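# Unfold cardboard divider and place it in case

## Task

Take the folded cardboard divider lying next to the open case and swing its two cross boards out until each sits at roughly ninety degrees to the long board. Then lower the divider into the case so that all three boards rest on the case's floor. The case must stay upright throughout and at the end; tipping it over or dropping it means the task has failed.

## Robot and tools

ROBOT. There are two arms, left_arm and right_arm. Each rides its own carriage on one shared floor track. left_rail carries left_arm and is always the carriage toward +y. right_rail carries right_arm. left_arm has a left hand and right_arm a right hand. Each hand has index, middle and ring fingers plus a thumb, driven by 16 motors. Each arm base sits at x = 0, y = its carriage's position_m, z = 0.04 m, and faces +x.

SCENE FRAME. Results use a table-fixed frame. The table top is z = 0 and +z is up. +x points the way the arms face, +y points to their left. The track runs along y at x = 0, and the table starts at x = 0.17 m. Positions are in metres, velocities in m/s and rad/s, and orientation is a wxyz quaternion.

HAND-POINT AXES (right hand). +z runs along straightened fingers toward the tips. +y points out of the palm face. +x runs across the palm away from the thumb; on the left hand +x points toward the thumb. A rigid mast near the wrist on the palm side can strike objects.

execute_actions(actions, cameras). actions is a list run in order. Each action may contain rows, steps, until, and rail commands. rows holds 1 to 15 rows, each applied for one 1/30 s step. steps is 1 to 450 and defaults to 15; after the last row each arm keeps heading to that row's target. Every row has 48 numbers in [-1, 1]: the first 24 are for the left arm and hand, the next 24 for the right. In each block of 24 the order is dx, dy, dz, rx, ry, rz, then index_mcp, index_abd, index_pip, index_dip, middle_mcp, middle_abd, middle_pip, middle_dip, ring_mcp, ring_abd, ring_pip, ring_dip, thumb_cmc, thumb_axl, thumb_mcp, thumb_ipl, current_limit, speed. The first six are offsets, not poses. They count from that arm's Hand target as it stood when the action began, and they use the Hand target's own axes. Every row counts from that same start, not from the row before. 1.0 equals 0.6 m or 180 degrees, and rx, ry, rz together form one rotation vector. Sending six zeros re-requests the current Hand target. The 16 hinge numbers are absolute goal angles, scaled linearly between each hinge's stops; moving toward -1 curls fingers toward the palm. A 0 is a real goal, so to keep a grip, send back hand_goal. current_limit runs from 0 mA at -1 to 550 mA at +1. speed sets the motor rate to (speed+1)/2 of 8.5 rad/s. Both start at +0.4 and -0.6. For gentle motion, ramp the offsets a little each row. Rail commands take the form {"left_rail": {"position_m": y}}. This is an absolute place on the track in scene metres: left_rail -0.8 to 1.5 and right_rail -1.5 to 0.8. You may also give speed_m_s (0.01 to 1) and acceleration_factor (0.1 to 1), or {"stop": true}. Keep the carriages at least 0.78 m apart. After sending position_m, wait with until: {"<rail>": {"position_status": ["!=", "moving"]}}. until may also use {"all": {"status": "ended"}} or {"any": ...}. Images come back only for an empty actions list or when cameras names them.

move(target, speed, blend, stop_force, zero, blocking, cameras). This tool plans straight-line paths. target is one 48-number row or a list of up to 15 rows. Its layout and offset meaning match execute_actions, and every row counts from the same starting Hand targets. speed is in m/s, 0.002 to 3.6, default 0.25. blend is a corner-rounding radius in m. stop_force is in N, 3 to 120; it ends an arm's path when its wrist senses that much push, so use it slowly when approaching contact. Leave it out when backing away from something. zero (default true) re-zeroes the sensor before the move. blocking=false returns early; after that, call wait or stop before sending more rows. The move: line reports the ending: done, off_target, moving, held or fault.

wait(seconds 0 to 10) lets time run. stop brakes a running move. zoom_image(camera, region [x0,y0,x1,y1], at most 504 px per side) enlarges part of the newest image. zero_wrist_force(arm) re-zeroes that wrist sensor. finished_scene(scene) ends the scene for good.

CAMERAS: cam_high, cam_low, cam_bench_left, cam_bench_mid, cam_bench_right, cam_left_wrist, cam_right_wrist, all 672x504.

RESULTS. For each arm you get end_effector_position, quaternion and velocities. Hand target is the base that the next offsets count from. Joint positions lists the rail, then six joints, and Joint velocities follows the same order. You also get joint torques, motor temperatures, and Wrist force and torque along the hand-point axes, with a peak line. Hand entries are hand_goal, hand_measured, hand_current_ma, hand_state (moving/goal/blocked/overload), hand_current_limit and hand_speed. Rails report position_m, position_status (moving, done, contact_stop, time_out, stopped, stopped_with_arm, stopped_for_other_arm, stopped_for_other_carriage) and position_answer (taken/not_taken).

AVOID. A net force near 150 N on an arm, or joint torque at its limit (142 N m for the big joints, 26.6 N m for the wrist), stops that arm for 10 s. Arms are stiff, so aiming even slightly past a firm surface can fault. A finger motor held at 495 mA or more for 5 s shuts off. Motors reaching 85 °C brake the arm. Keep the arms and hands from pressing on each other. Don't knock or tip the case, don't drop the divider from a height, and never let anything leave the table, including onto the track or the metal strip. Command orientation changes in steps, because each control step clips them to within 32 degrees.

Each tool is called after ">>>" by a JSON object that holds its "fn" and its "kwargs".

## Session

>>> {"fn": "execute_actions", "kwargs": {"actions": []}}

Scene clock: 0.00 s.
left_arm: end_effector_position=(+0.3677, +0.7690, +0.6703) hand_goal=(+0.754, +0.000, +0.576, +0.696, +0.754, +0.000, +0.576, +0.696, +0.754, +0.000, +0.576, +0.696, +0.714, +0.678, +0.226, +0.168) hand_measured=(+0.754, +0.000, +0.576, +0.696, +0.754, +0.000, +0.576, +0.696, +0.754, +0.000, +0.576, +0.696, +0.714, +0.678, +0.226, +0.168) hand_current_ma=(+0, +0, +0, +0, +0, +0, +0, +0, +0, +0, +0, +0, +0, +0, +0, +0) hand_state=(goal, goal, goal, goal, goal, goal, goal, goal, goal, goal, goal, goal, goal, goal, goal, goal) hand_current_limit=0.40 hand_speed=-0.60 end_effector_quat_wxyz=(+0.000, +1.000, +0.000, +0.000) | right_arm: end_effector_position=(+0.3677, -0.7665, +0.6703) hand_goal=(+0.754, +0.000, +0.576, +0.696, +0.754, +0.000, +0.576, +0.696, +0.754, +0.000, +0.576, +0.696, +0.714, +0.678, +0.226, +0.168) hand_measured=(+0.754, +0.000, +0.576, +0.696, +0.754, +0.000, +0.576, +0.696, +0.754, +0.000, +0.576, +0.696, +0.714, +0.678, +0.226, +0.168) hand_current_ma=(+0, +0, +0, +0, +0, +0, +0, +0, +0, +0, +0, +0, +0, +0, +0, +0) hand_state=(goal, goal, goal, goal, goal, goal, goal, goal, goal, goal, goal, goal, goal, goal, goal, goal) hand_current_limit=0.40 hand_speed=-0.60 end_effector_quat_wxyz=(+0.000, +0.000, +1.000, +0.000)
Joint positions: left_arm=[0.881 3.458 -1.433 -0.927 -2.353 1.571 1.887] | right_arm=[-0.879 -0.316 -1.709 0.927 -0.788 -1.571 -1.887]
Joint velocities: within noise
Joint torques (N m): no reading
Motor temperatures (°C): left_arm=[32 40 36 39 39 43] | right_arm=[31 30 34 39 35 37]
Wrist force (N): no reading
Wrist torque (N m): no reading
Wrist force, peak (N): no reading
Hand target: left_arm +0.3677, +0.7690, +0.6703; +0.000, +1.000, +0.000, +0.000 | right_arm +0.3677, -0.7665, +0.6703; +0.000, +0.000, +1.000, +0.000
left_rail: position_m=0.881 position_status=done
right_rail: position_m=-0.879 position_status=done

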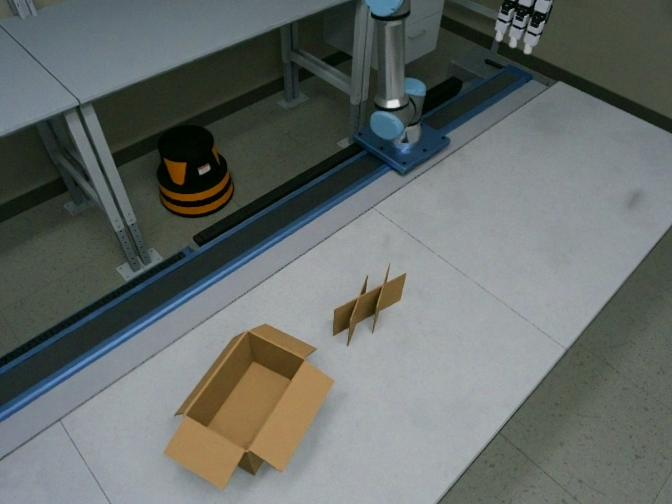

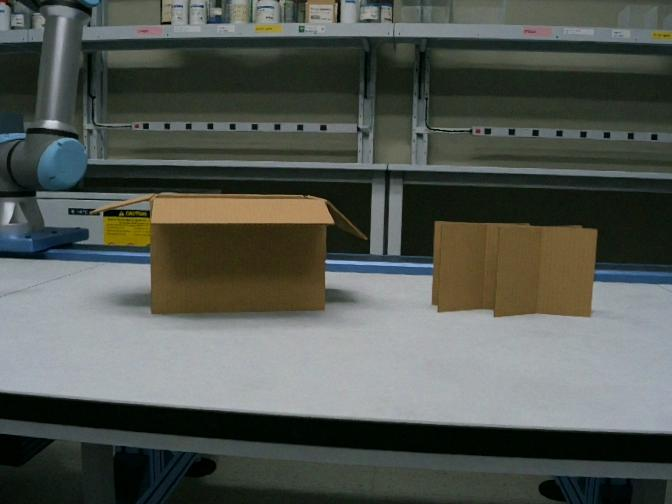

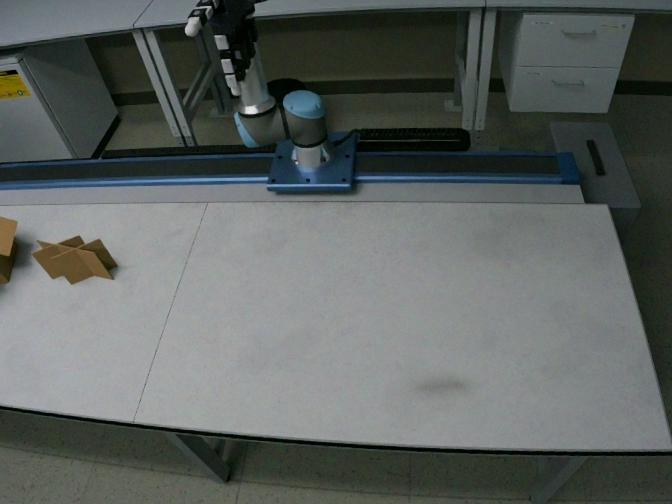

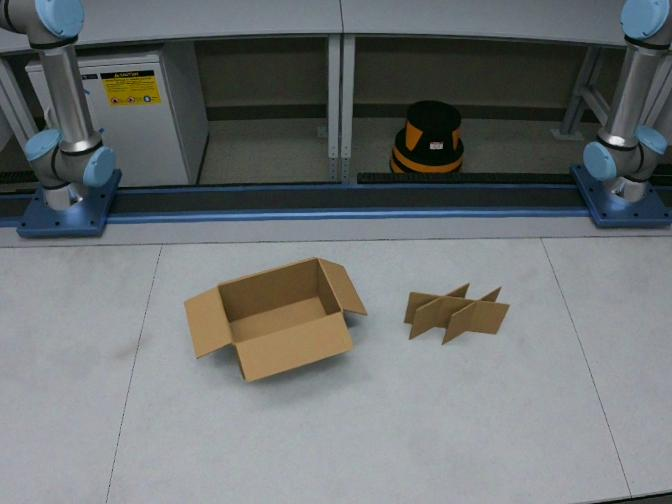

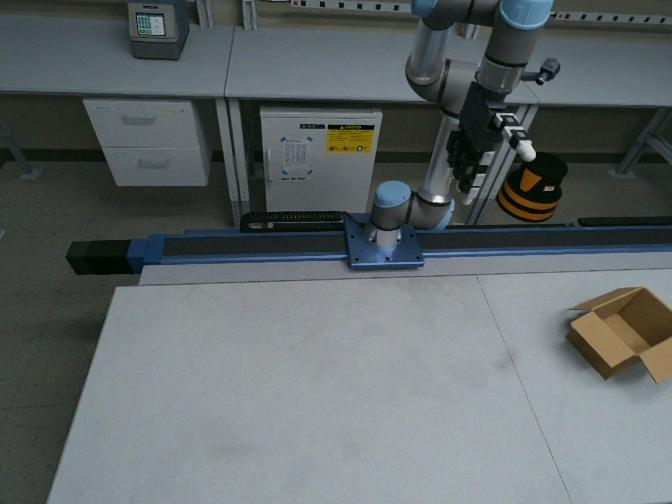

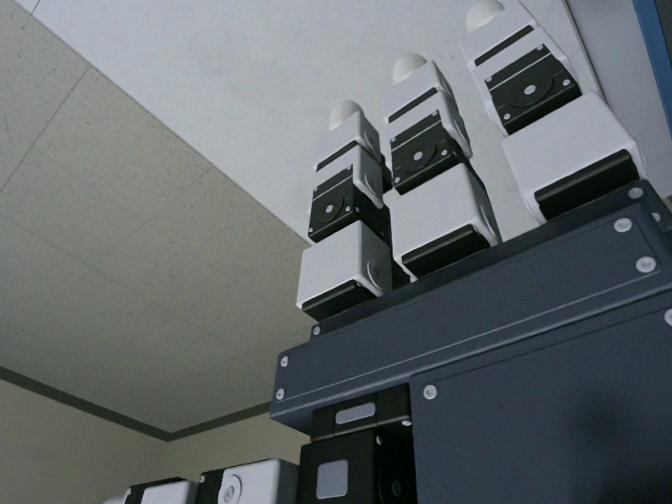

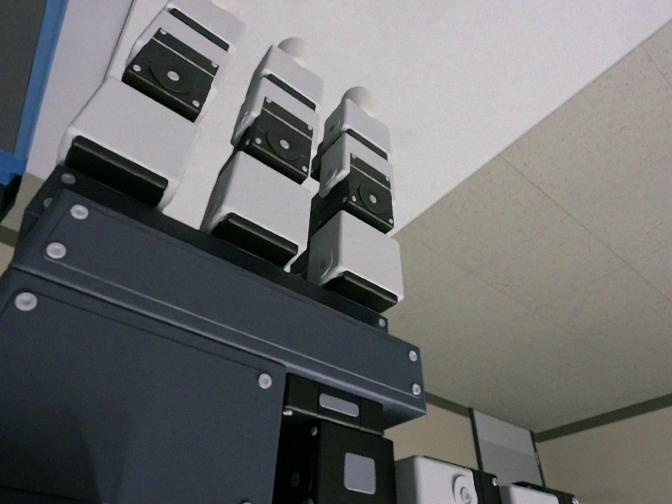

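>>> {"fn": "zoom_image", "kwargs": {"camera": "cam_bench_mid", "region": [170, 240, 390, 400]}}

>>> {"fn": "zoom_image", "kwargs": {"camera": "cam_bench_mid", "region": [380, 260, 540, 370]}}

>>> {"fn": "zoom_image", "kwargs": {"camera": "cam_low", "region": [400, 190, 640, 350]}}

>>> {"fn": "zoom_image", "kwargs": {"camera": "cam_high", "region": [310, 240, 430, 360]}}

>>> {"fn": "zoom_image", "kwargs": {"camera": "cam_high", "region": [150, 300, 350, 500]}}

Scaled by 2.291 from the camera's 672x504 image, which has a finer 960x720 frame.

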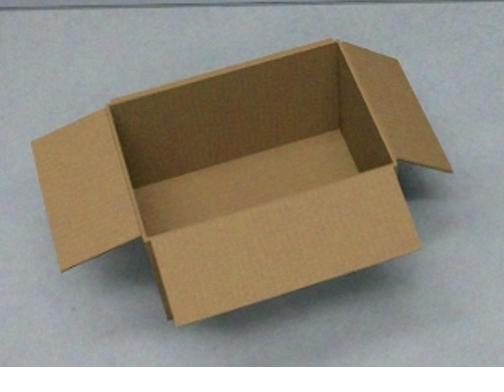

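Scaled by 3.150 from the camera's 672x504 image, which has a finer 960x720 frame.

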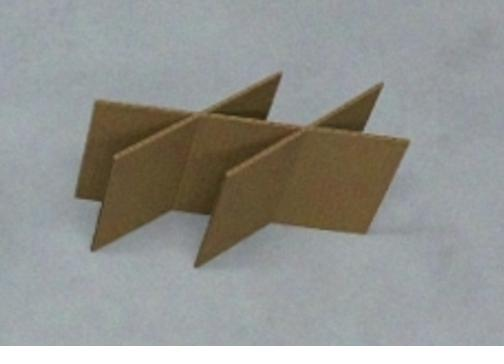

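Scaled by 2.100 from the camera's 672x504 image, which has a finer 960x720 frame.

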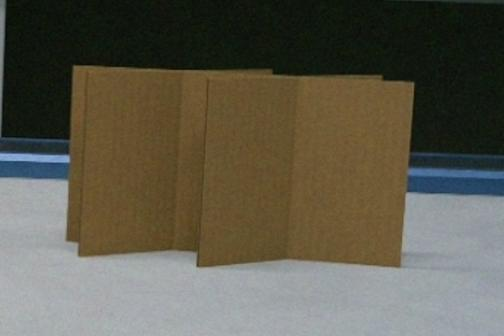

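Scaled by 4.200 from the camera's 672x504 image, which has a finer 960x720 frame.

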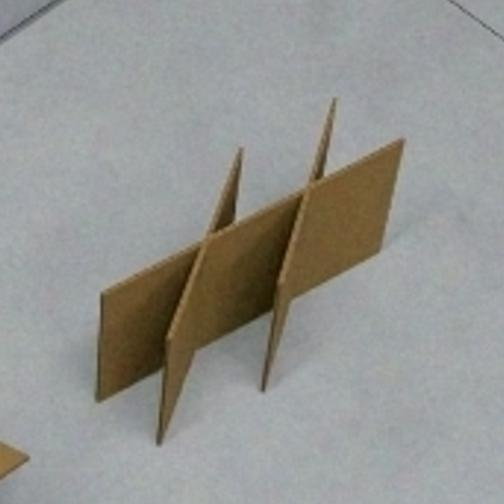

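Scaled by 2.520 from the camera's 672x504 image, which has a finer 960x720 frame.

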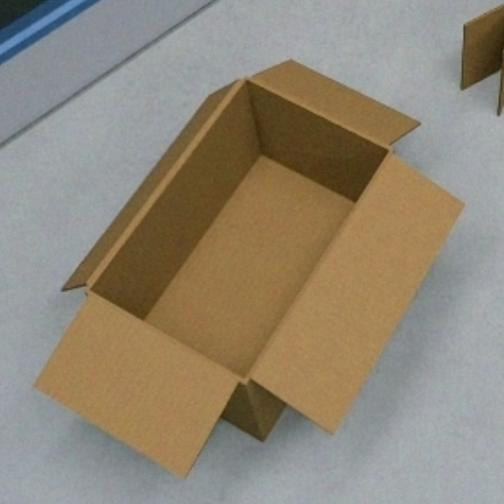

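>>> {"fn": "execute_actions", "kwargs": {"actions": [{"right_rail":{"position_m":-0.05,"speed_m_s":0.4},"steps":200,"until":{"right_rail":{"position_status":["!=","moving"]}}}], "cameras": ["cam_bench_mid","cam_high","cam_low"]}}

Scene clock: 309.77 s.
left_arm: end_effector_position=(+0.3677, +0.7690, +0.6703) hand_goal=(+0.754, +0.000, +0.576, +0.696, +0.754, +0.000, +0.576, +0.696, +0.754, +0.000, +0.576, +0.696, +0.714, +0.678, +0.226, +0.168) hand_measured=(+0.754, +0.000, +0.576, +0.696, +0.754, +0.000, +0.576, +0.696, +0.754, +0.000, +0.576, +0.696, +0.714, +0.678, +0.224, +0.168) hand_current_ma=(+0, +0, +0, +0, +0, +0, +0, +0, +0, +0, +0, +0, +0, +0, -1, +0) hand_state=(goal, goal, goal, goal, goal, goal, goal, goal, goal, goal, goal, goal, goal, goal, goal, goal) hand_current_limit=0.40 hand_speed=-0.60 end_effector_quat_wxyz=(+0.000, +1.000, +0.000, +0.000) | right_arm: end_effector_position=(+0.3677, +0.0624, +0.6703) hand_goal=(+0.754, +0.000, +0.576, +0.696, +0.754, +0.000, +0.576, +0.696, +0.754, +0.000, +0.576, +0.696, +0.714, +0.678, +0.226, +0.168) hand_measured=(+0.754, +0.000, +0.576, +0.696, +0.754, +0.000, +0.576, +0.696, +0.754, +0.000, +0.576, +0.696, +0.714, +0.678, +0.224, +0.168) hand_current_ma=(+0, +0, +0, +0, +0, +0, +0, +0, +0, +0, +0, +0, +0, +0, -2, +0) hand_state=(goal, goal, goal, goal, goal, goal, goal, goal, goal, goal, goal, goal, goal, goal, goal, goal) hand_current_limit=0.40 hand_speed=-0.60 end_effector_quat_wxyz=(+0.000, +0.000, +1.000, +0.000)
Joint positions: left_arm=[0.881 3.458 -1.433 -0.927 -2.353 1.571 1.887] | right_arm=[-0.05 -0.316 -1.709 0.927 -0.788 -1.571 -1.887]
Joint torques (N m): left_arm=[-0.17 10.39 17.58 2.45 -0.18 -0.03] | right_arm=[-1.03 -12.35 -16.8 -2.46 -0.09 -0.04]
Wrist force (N): left_arm=[-0.2 -0.2 -0.5] | right_arm=[-0.2 0.1 0.0]
Wrist torque (N m): left_arm=[0.02 0.01 -0.01] | right_arm=[0.02 0.02 -0.01]
Wrist force, peak (N): left_arm=[-0.5 -0.1 -0.7] | right_arm=[-0.2 1.1 -0.2]
Hand target: left_arm +0.3677, +0.7690, +0.6703; +0.000, +1.000, +0.000, +0.000 | right_arm +0.3677, +0.0624, +0.6703; +0.000, +0.000, +1.000, +0.000
left_rail: position_m=0.881 position_status=done
right_rail: position_m=-0.050 speed_m_s=0.40 position_status=done
Images, in order (width x height): cam_high 672x504, cam_low 672x504, cam_bench_mid 672x504.

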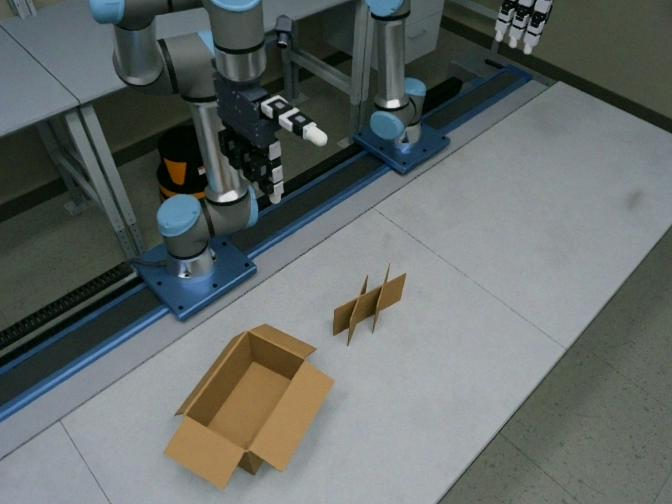

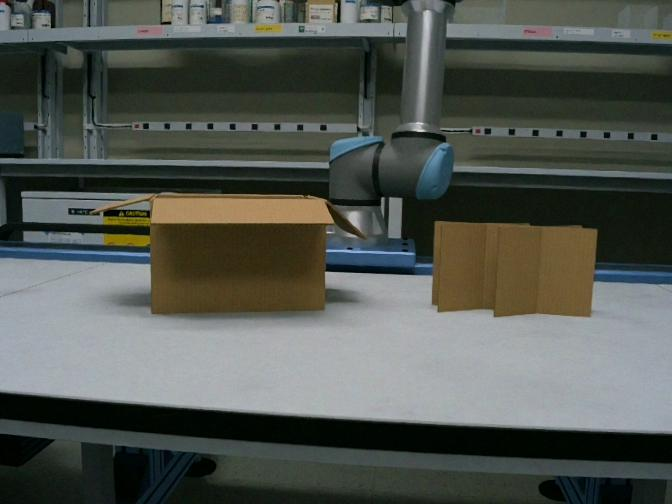

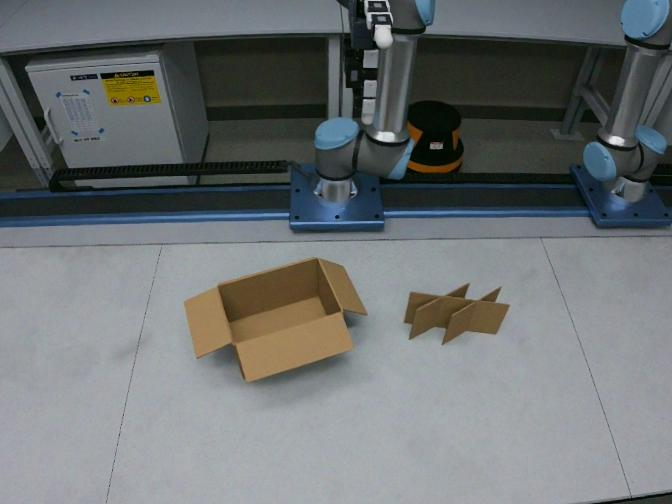

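>>> {"fn": "move", "kwargs": {"target": [0,0,0,0,0,0,0.754,0,0.576,0.696,0.754,0,0.576,0.696,-0.753,0,-0.737,-0.174,0.714,0.678,0.226,0.168,0.4,-0.6,-0.315,-0.097,0.847,0,0,0,0.754,0,0.576,0.696,-0.753,0,-0.737,-0.174,-0.753,0,-0.737,-0.174,0.714,0.678,0.226,0.168,0.4,-0.6], "speed": 0.25, "cameras": ["cam_bench_mid","cam_high","cam_low","cam_right_wrist"]}}

Scene clock: 342.27 s.
left_arm: end_effector_position=(+0.3677, +0.7690, +0.6703) hand_goal=(+0.754, +0.000, +0.576, +0.696, +0.754, +0.000, +0.576, +0.696, -0.752, +0.000, -0.736, -0.174, +0.714, +0.678, +0.226, +0.168) hand_measured=(+0.754, +0.000, +0.576, +0.696, +0.754, +0.000, +0.576, +0.696, -0.428, +0.000, -0.696, -0.168, +0.714, +0.678, +0.224, +0.168) hand_current_ma=(+0, +0, +0, +0, +0, +0, +0, +0, +385, +0, +64, +3, +0, +0, -1, +0) hand_state=(goal, goal, goal, goal, goal, goal, goal, goal, blocked, goal, blocked, goal, goal, goal, goal, goal) hand_current_limit=0.40 hand_speed=-0.60 end_effector_quat_wxyz=(+0.000, +1.000, +0.000, +0.000) | right_arm: end_effector_position=(+0.5567, +0.0043, +0.1622) hand_goal=(+0.754, +0.000, +0.576, +0.696, -0.752, +0.000, -0.736, -0.174, -0.752, +0.000, -0.736, -0.174, +0.714, +0.678, +0.226, +0.168) hand_measured=(+0.748, +0.004, +0.572, +0.692, -0.432, +0.000, -0.694, -0.168, -0.444, +0.000, -0.680, -0.172, +0.714, +0.678, +0.224, +0.168) hand_current_ma=(-5, +2, -2, -2, +385, +0, +86, +5, +385, +0, +125, +1, +0, +0, -3, +0) hand_state=(goal, goal, goal, goal, blocked, goal, blocked, goal, blocked, goal, blocked, goal, goal, goal, goal, goal) hand_current_limit=0.40 hand_speed=-0.60 end_effector_quat_wxyz=(+0.000, +0.000, +1.000, +0.000)
Joint positions: left_arm=[0.881 3.458 -1.433 -0.927 -2.353 1.571 1.887] | right_arm=[-0.05 -0.309 -1.341 1.951 -2.18 -1.571 -1.88]
Joint torques (N m): left_arm=[-0.97 11.26 16.84 2.41 -0.03 -0.15] | right_arm=[8.68 -16.65 -23.96 -4.78 1.29 2.24]
Wrist force (N): left_arm=[-0.1 0.1 -0.1] | right_arm=[0.1 1.3 -2.0]
Wrist torque (N m): left_arm=[0.08 0.01 -0.01] | right_arm=[0.20 0.11 0.07]
Wrist force, peak (N): left_arm=[-0.7 0.1 -0.3] | right_arm=[-0.9 0.9 -12.5]
Hand target: left_arm +0.3677, +0.7690, +0.6703; +0.000, +1.000, +0.000, +0.000 | right_arm +0.5567, +0.0042, +0.1621; +0.000, +0.000, +1.000, +0.000
Off the commanded pose: left_arm 0.000 m, 0 deg | right_arm 0.000 m, 0 deg.
left_rail: position_m=0.881 position_status=done
right_rail: position_m=-0.050 speed_m_s=0.40 position_status=done
move: done
Images, in order (width x height): cam_high 672x504, cam_low 672x504, cam_bench_mid 672x504, cam_right_wrist 672x504.

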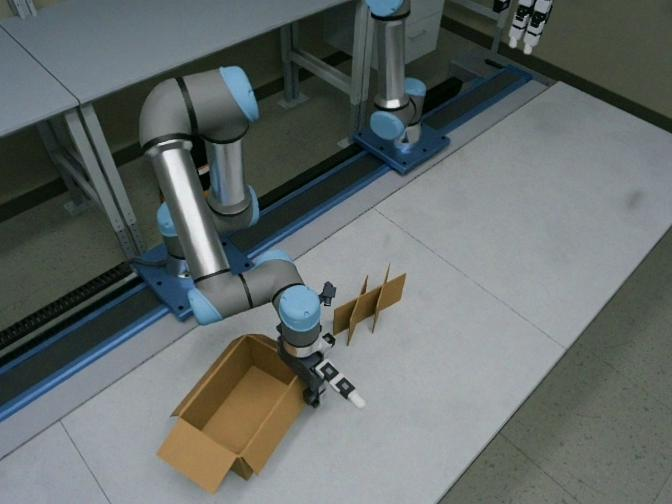

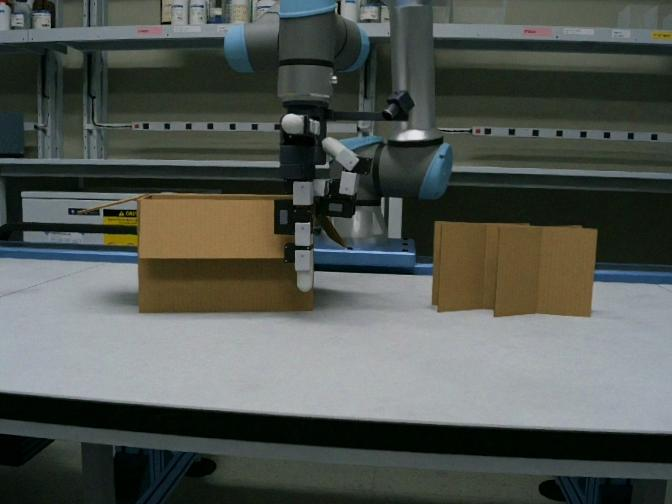

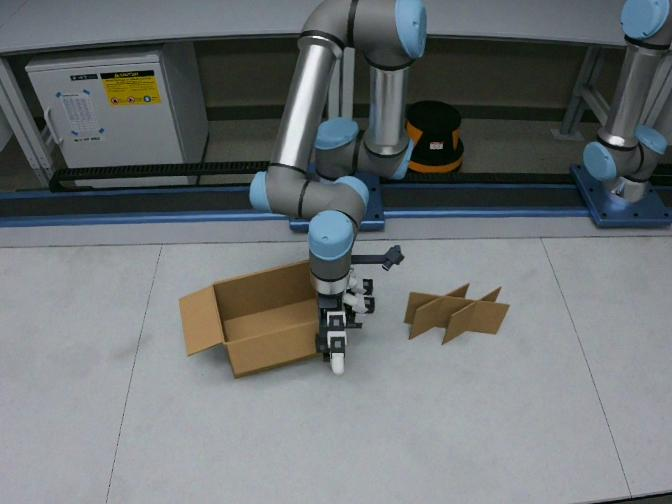

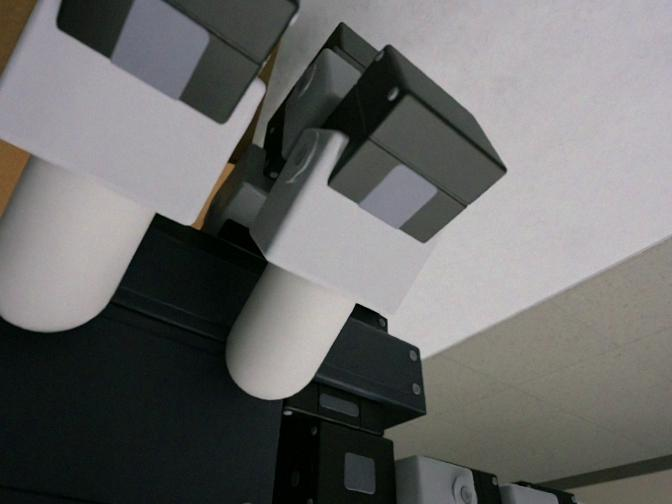

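>>> {"fn": "move", "kwargs": {"target": [0,0,0,0,0,0,0.754,0,0.576,0.696,0.754,0,0.576,0.696,-0.4,0,-0.66,-0.174,0.714,0.678,0.226,0.168,0.4,-0.6,0,0,-0.35,0,0,0,0.754,0,0.576,0.696,-0.4,0,-0.66,-0.174,-0.4,0,-0.66,-0.174,0.714,0.678,0.226,0.168,0.4,-0.6], "speed": 0.1, "cameras": ["cam_bench_mid","cam_high","cam_low"]}}

Scene clock: 357.60 s.
left_arm: end_effector_position=(+0.3677, +0.7690, +0.6703) hand_goal=(+0.754, +0.000, +0.576, +0.696, +0.754, +0.000, +0.576, +0.696, -0.400, +0.000, -0.660, -0.174, +0.714, +0.678, +0.226, +0.168) hand_measured=(+0.754, +0.000, +0.576, +0.696, +0.754, +0.000, +0.576, +0.696, -0.394, +0.000, -0.660, -0.172, +0.714, +0.678, +0.224, +0.168) hand_current_ma=(+0, +0, +0, +0, +0, +0, +0, +0, +5, +0, +0, +1, +0, +0, -1, +0) hand_state=(goal, goal, goal, goal, goal, goal, goal, goal, goal, goal, goal, goal, goal, goal, goal, goal) hand_current_limit=0.40 hand_speed=-0.60 end_effector_quat_wxyz=(+0.000, +1.000, +0.000, +0.000) | right_arm: end_effector_position=(+0.5567, +0.0042, +0.3721) hand_goal=(+0.754, +0.000, +0.576, +0.696, -0.400, +0.000, -0.660, -0.174, -0.400, +0.000, -0.660, -0.174, +0.714, +0.678, +0.226, +0.168) hand_measured=(+0.748, +0.004, +0.572, +0.692, -0.394, +0.000, -0.660, -0.172, -0.394, +0.000, -0.658, -0.174, +0.714, +0.678, +0.224, +0.168) hand_current_ma=(-5, +2, -2, -2, +7, +0, +0, +2, +5, +0, +1, +0, +0, +0, -3, +0) hand_state=(goal, goal, goal, goal, goal, goal, goal, goal, goal, goal, goal, goal, goal, goal, goal, goal) hand_current_limit=0.40 hand_speed=-0.60 end_effector_quat_wxyz=(+0.000, +0.000, +1.000, +0.000)
Joint positions: left_arm=[0.881 3.458 -1.433 -0.927 -2.353 1.571 1.887] | right_arm=[-0.05 -0.309 -1.508 1.571 -1.635 -1.571 -1.88]
Joint torques (N m): left_arm=[-0.07 11.06 17.04 2.27 -0.09 -0.26] | right_arm=[-2.81 -16.75 -27.94 -0.35 -1.34 -1.9]
Wrist force (N): left_arm=[-0.5 -0.1 -0.1] | right_arm=[0.4 0.0 -0.2]
Wrist torque (N m): left_arm=[0.05 0.06 -0.04] | right_arm=[0.08 -0.05 0.01]
Wrist force, peak (N): left_arm=[-0.7 -0.1 -0.3] | right_arm=[0.8 1.7 -2.3]
Hand target: left_arm +0.3677, +0.7690, +0.6703; +0.000, +1.000, +0.000, +0.000 | right_arm +0.5567, +0.0042, +0.3721; +0.000, +0.000, +1.000, +0.000
Off the commanded pose: left_arm 0.000 m, 0 deg | right_arm 0.000 m, 0 deg.
left_rail: position_m=0.881 position_status=done
right_rail: position_m=-0.050 speed_m_s=0.40 position_status=done
move: done
Images, in order (width x height): cam_high 672x504, cam_low 672x504, cam_bench_mid 672x504.

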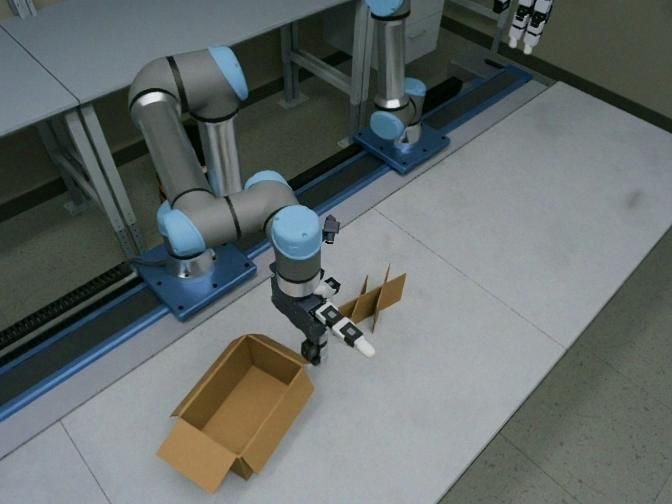

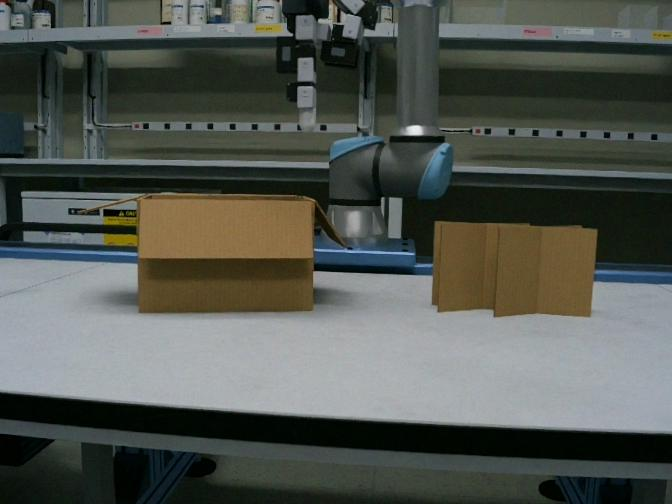

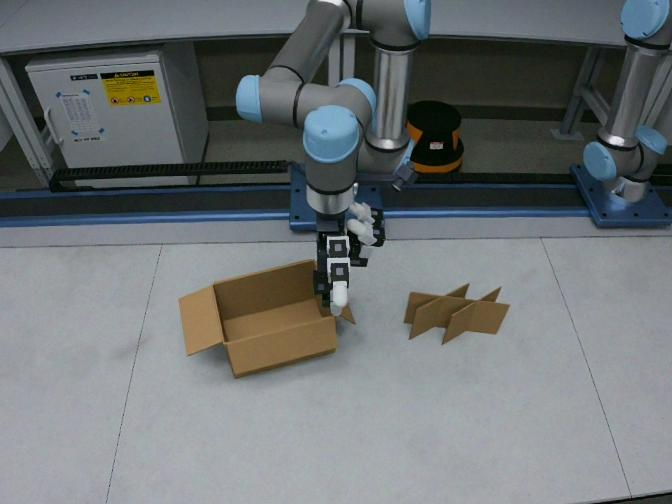

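>>> {"fn": "move", "kwargs": {"target": [0.173,0.607,0.6263,-0.2494,-0.0214,0.0516,0.754,0,0.576,0.696,0.754,0,0.576,0.696,-0.4,0,-0.66,-0.174,0.714,0.678,0.226,0.168,0.4,-0.6,0,0,0,0,0,0,0.754,0,0.576,0.696,-0.4,0,-0.66,-0.174,-0.4,0,-0.66,-0.174,0.714,0.678,0.226,0.168,0.4,-0.6], "speed": 0.25, "cameras": ["cam_bench_mid","cam_high","cam_low","cam_left_wrist"]}}

Scene clock: 380.73 s.
left_arm: end_effector_position=(+0.4715, +0.4048, +0.2946) hand_goal=(+0.754, +0.000, +0.576, +0.696, +0.754, +0.000, +0.576, +0.696, -0.400, +0.000, -0.660, -0.174, +0.714, +0.678, +0.226, +0.168) hand_measured=(+0.758, +0.000, +0.576, +0.696, +0.758, +0.000, +0.576, +0.696, -0.394, +0.000, -0.660, -0.172, +0.718, +0.678, +0.224, +0.168) hand_current_ma=(+2, +0, +0, +0, +2, +0, +0, +0, +5, +0, +0, +1, +2, +0, -1, +0) hand_state=(goal, goal, goal, goal, goal, goal, goal, goal, goal, goal, goal, goal, goal, goal, goal, goal) hand_current_limit=0.40 hand_speed=-0.60 end_effector_quat_wxyz=(+0.381, +0.920, -0.079, -0.033) | right_arm: end_effector_position=(+0.5567, +0.0042, +0.3721) hand_goal=(+0.754, +0.000, +0.576, +0.696, -0.400, +0.000, -0.660, -0.174, -0.400, +0.000, -0.660, -0.174, +0.714, +0.678, +0.226, +0.168) hand_measured=(+0.748, +0.004, +0.572, +0.692, -0.394, +0.000, -0.660, -0.172, -0.394, +0.000, -0.658, -0.174, +0.714, +0.678, +0.224, +0.168) hand_current_ma=(-5, +2, -2, -2, +7, +0, +0, +2, +5, +0, +1, +0, +0, +0, -3, +0) hand_state=(goal, goal, goal, goal, goal, goal, goal, goal, goal, goal, goal, goal, goal, goal, goal, goal) hand_current_limit=0.40 hand_speed=-0.60 end_effector_quat_wxyz=(+0.000, +0.000, +1.000, +0.000)
Joint positions: left_arm=[0.881 2.907 -1.833 -1.912 -0.904 0.787 1.481] | right_arm=[-0.05 -0.309 -1.507 1.571 -1.634 -1.571 -1.88]
Joint torques (N m): left_arm=[-6.67 20.69 25.91 4.42 -2.61 -1.95] | right_arm=[8.66 -13.45 -28.1 -0.46 -1.56 -1.76]
Wrist force (N): left_arm=[0.9 -0.7 -0.9] | right_arm=[0.0 0.1 -0.2]
Wrist torque (N m): left_arm=[0.03 -0.15 0.28] | right_arm=[0.09 -0.01 -0.02]
Wrist force, peak (N): left_arm=[-1.1 -0.7 -1.4] | right_arm=[0.3 -0.3 -0.4]
Hand target: left_arm +0.4715, +0.4048, +0.2945; +0.381, +0.920, -0.079, -0.033 | right_arm +0.5567, +0.0042, +0.3721; +0.000, +0.000, +1.000, +0.000
Off the commanded pose: left_arm 0.000 m, 0 deg | right_arm 0.000 m, 0 deg.
left_rail: position_m=0.881 position_status=done
right_rail: position_m=-0.050 speed_m_s=0.40 position_status=done
move: done
Images, in order (width x height): cam_high 672x504, cam_low 672x504, cam_bench_mid 672x504, cam_left_wrist 672x504.

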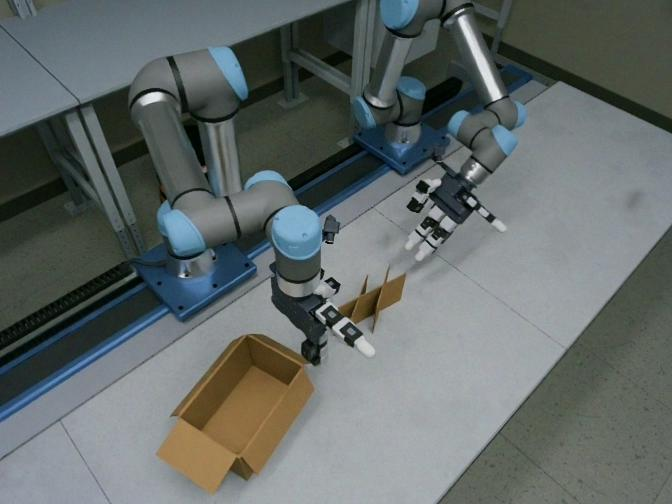

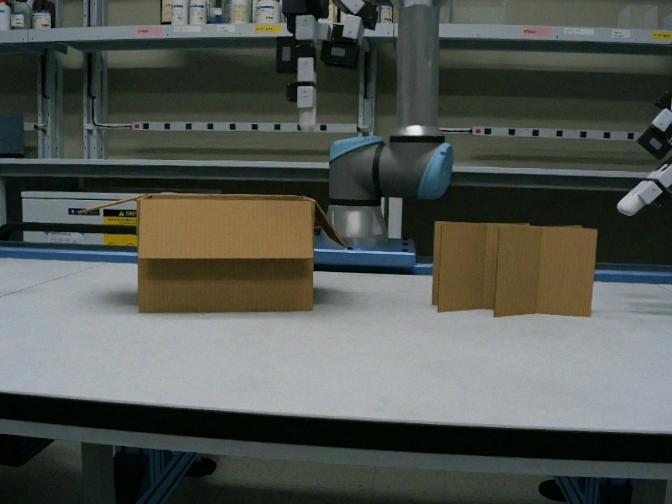

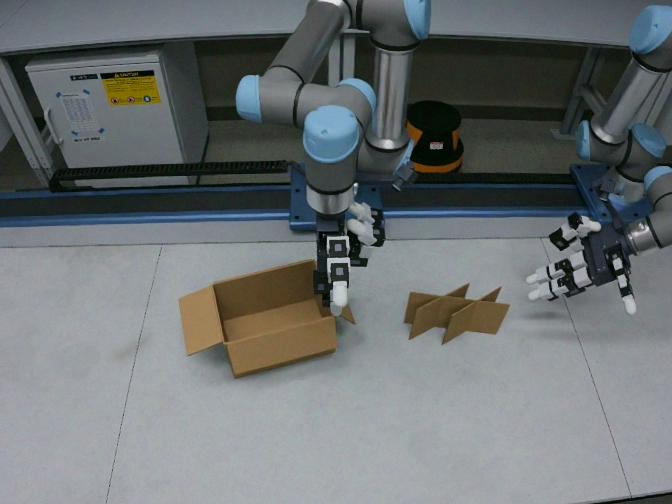

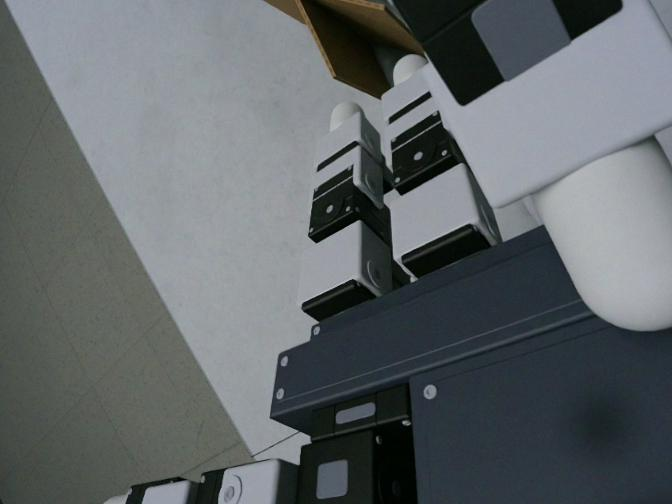

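>>> {"fn": "zoom_image", "kwargs": {"camera": "cam_bench_mid", "region": [400, 210, 640, 350]}}

>>> {"fn": "zoom_image", "kwargs": {"camera": "cam_left_wrist", "region": [240, 0, 500, 200]}}

>>> {"fn": "zoom_image", "kwargs": {"camera": "cam_high", "region": [320, 180, 520, 340]}}

Scaled by 2.100 from the camera's 672x504 image, which has a finer 960x720 frame.

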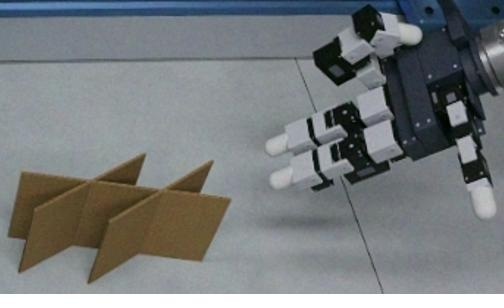

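Scaled by 1.938 from the camera's 672x504 image, which has a finer 960x720 frame.

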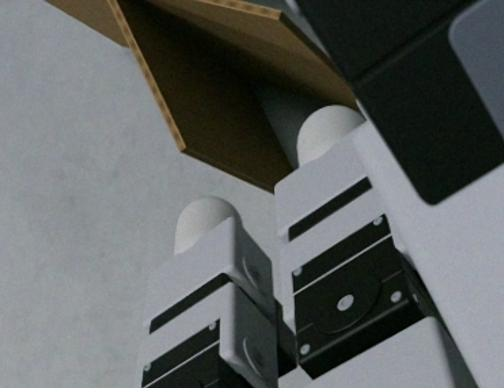

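Scaled by 2.520 from the camera's 672x504 image, which has a finer 960x720 frame.

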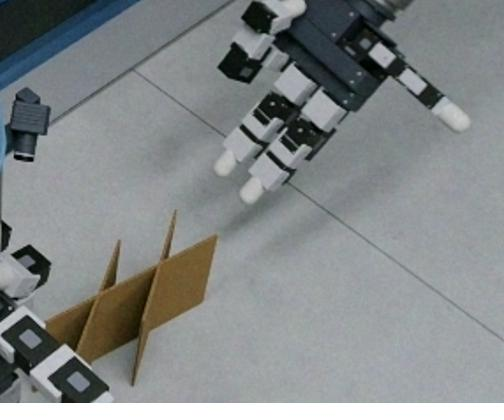

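>>> {"fn": "move", "kwargs": {"target": [0.0657,0.0095,0.0095,0,0,0,0.754,0,0.576,0.696,0.754,0,0.576,0.696,-0.4,0,-0.66,-0.174,0.714,0.678,0.226,0.168,0.4,-0.6,0,0,0,0,0,0,0.754,0,0.576,0.696,-0.4,0,-0.66,-0.174,-0.4,0,-0.66,-0.174,0.714,0.678,0.226,0.168,0.4,-0.6], "speed": 0.1, "cameras": ["cam_bench_mid","cam_low","cam_high","cam_left_wrist"]}}

>>> {"fn": "zoom_image", "kwargs": {"camera": "cam_bench_mid", "region": [400, 230, 600, 370]}}

>>> {"fn": "zoom_image", "kwargs": {"camera": "cam_low", "region": [420, 150, 670, 330]}}

>>> {"fn": "zoom_image", "kwargs": {"camera": "cam_high", "region": [320, 180, 480, 340]}}

Scene clock: 442.20 s.
left_arm: end_effector_position=(+0.5089, +0.3901, +0.2945) hand_goal=(+0.754, +0.000, +0.576, +0.696, +0.754, +0.000, +0.576, +0.696, -0.400, +0.000, -0.660, -0.174, +0.714, +0.678, +0.226, +0.168) hand_measured=(+0.758, +0.000, +0.576, +0.696, +0.758, +0.000, +0.576, +0.696, -0.394, +0.000, -0.660, -0.172, +0.718, +0.678, +0.224, +0.168) hand_current_ma=(+2, +0, +0, +0, +2, +0, +0, +0, +5, +0, +0, +1, +2, +0, -1, +0) hand_state=(goal, goal, goal, goal, goal, goal, goal, goal, goal, goal, goal, goal, goal, goal, goal, goal) hand_current_limit=0.40 hand_speed=-0.60 end_effector_quat_wxyz=(+0.381, +0.920, -0.079, -0.033) | right_arm: end_effector_position=(+0.5567, +0.0042, +0.3721) hand_goal=(+0.754, +0.000, +0.576, +0.696, -0.400, +0.000, -0.660, -0.174, -0.400, +0.000, -0.660, -0.174, +0.714, +0.678, +0.226, +0.168) hand_measured=(+0.748, +0.004, +0.572, +0.692, -0.394, +0.000, -0.660, -0.172, -0.394, +0.000, -0.658, -0.174, +0.714, +0.678, +0.224, +0.168) hand_current_ma=(-5, +2, -2, -2, +7, +0, +0, +2, +5, +0, +1, +0, +0, +0, -3, +0) hand_state=(goal, goal, goal, goal, goal, goal, goal, goal, goal, goal, goal, goal, goal, goal, goal, goal) hand_current_limit=0.40 hand_speed=-0.60 end_effector_quat_wxyz=(+0.000, +0.000, +1.000, +0.000)
Joint positions: left_arm=[0.881 2.897 -1.918 -1.796 -0.925 0.788 1.467] | right_arm=[-0.05 -0.309 -1.507 1.571 -1.634 -1.571 -1.88]
Joint torques (N m): left_arm=[-7.06 25.6 27.99 0.85 0.16 -2.03] | right_arm=[8.91 -13.42 -27.48 -0.27 -1.5 -1.65]
Wrist force (N): left_arm=[0.9 -1.0 -0.7] | right_arm=[0.4 0.2 -0.4]
Wrist torque (N m): left_arm=[0.01 -0.14 0.29] | right_arm=[0.12 -0.06 0.02]
Wrist force, peak (N): left_arm=[1.6 -1.1 -0.9] | right_arm=[0.3 -0.1 -0.5]
Hand target: left_arm +0.5090, +0.3901, +0.2945; +0.381, +0.920, -0.079, -0.033 | right_arm +0.5567, +0.0042, +0.3721; +0.000, +0.000, +1.000, +0.000
Off the commanded pose: left_arm 0.000 m, 0 deg | right_arm 0.000 m, 0 deg.
left_rail: position_m=0.881 position_status=done
right_rail: position_m=-0.050 speed_m_s=0.40 position_status=done
move: done
Images, in order (width x height): cam_high 672x504, cam_low 672x504, cam_bench_mid 672x504, cam_left_wrist 672x504.

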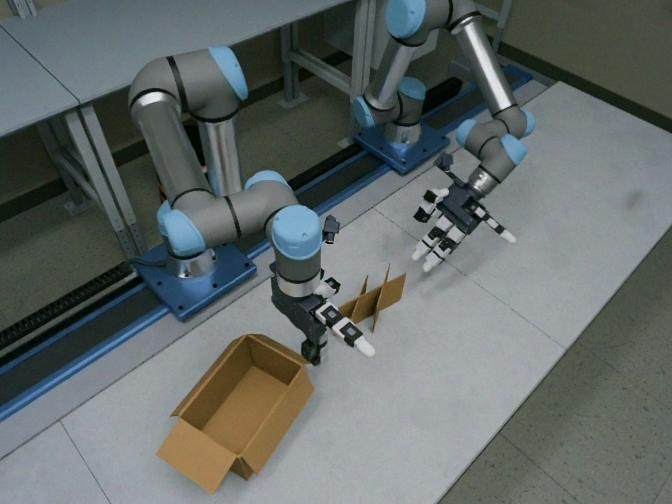

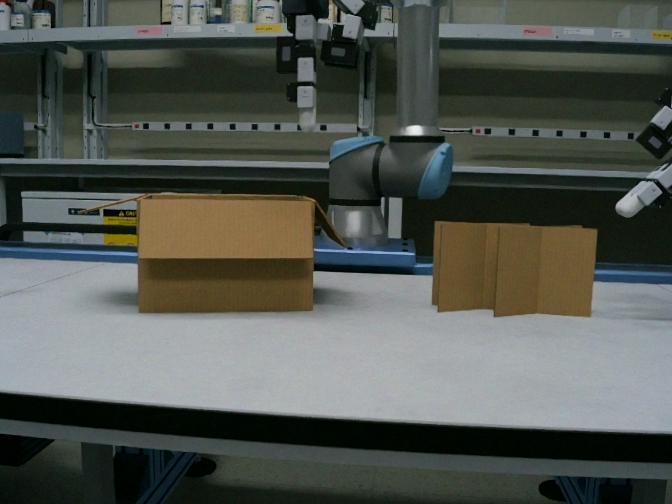

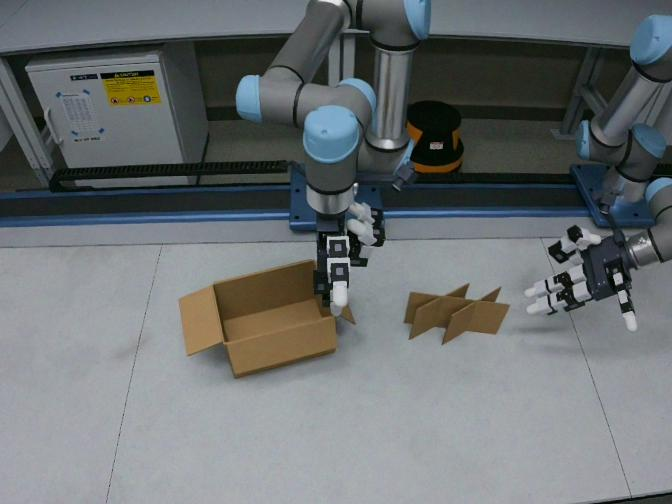

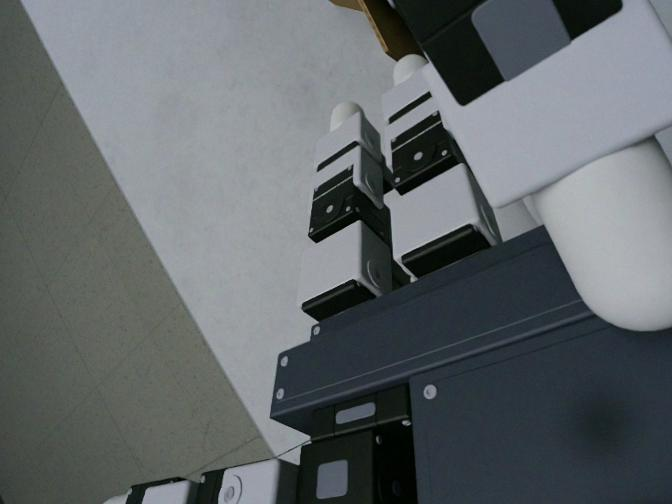

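Scaled by 2.520 from the camera's 672x504 image, which has a finer 960x720 frame.

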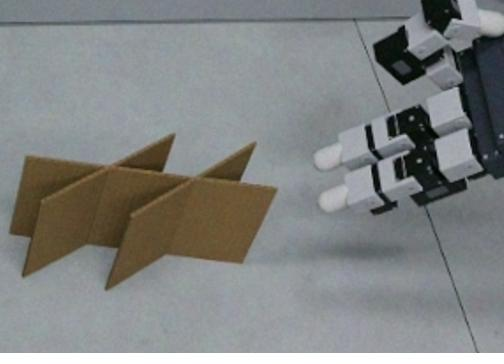

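Scaled by 2.016 from the camera's 672x504 image, which has a finer 960x720 frame.

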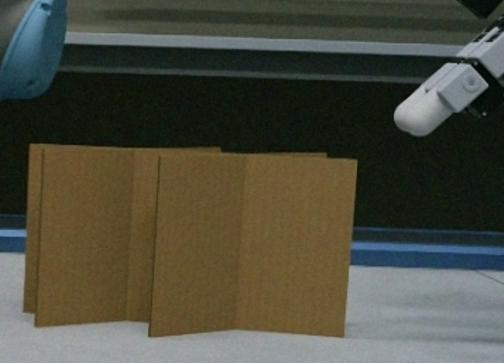

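Scaled by 3.150 from the camera's 672x504 image, which has a finer 960x720 frame.

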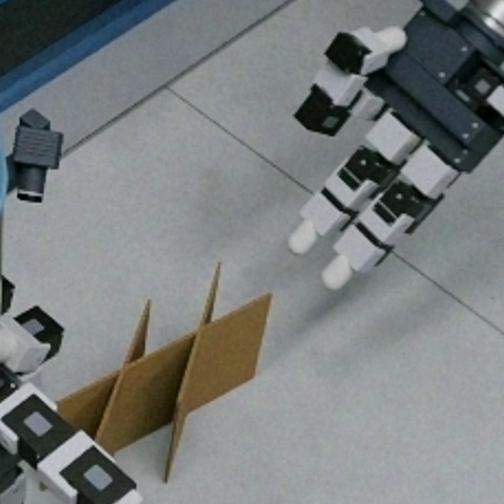

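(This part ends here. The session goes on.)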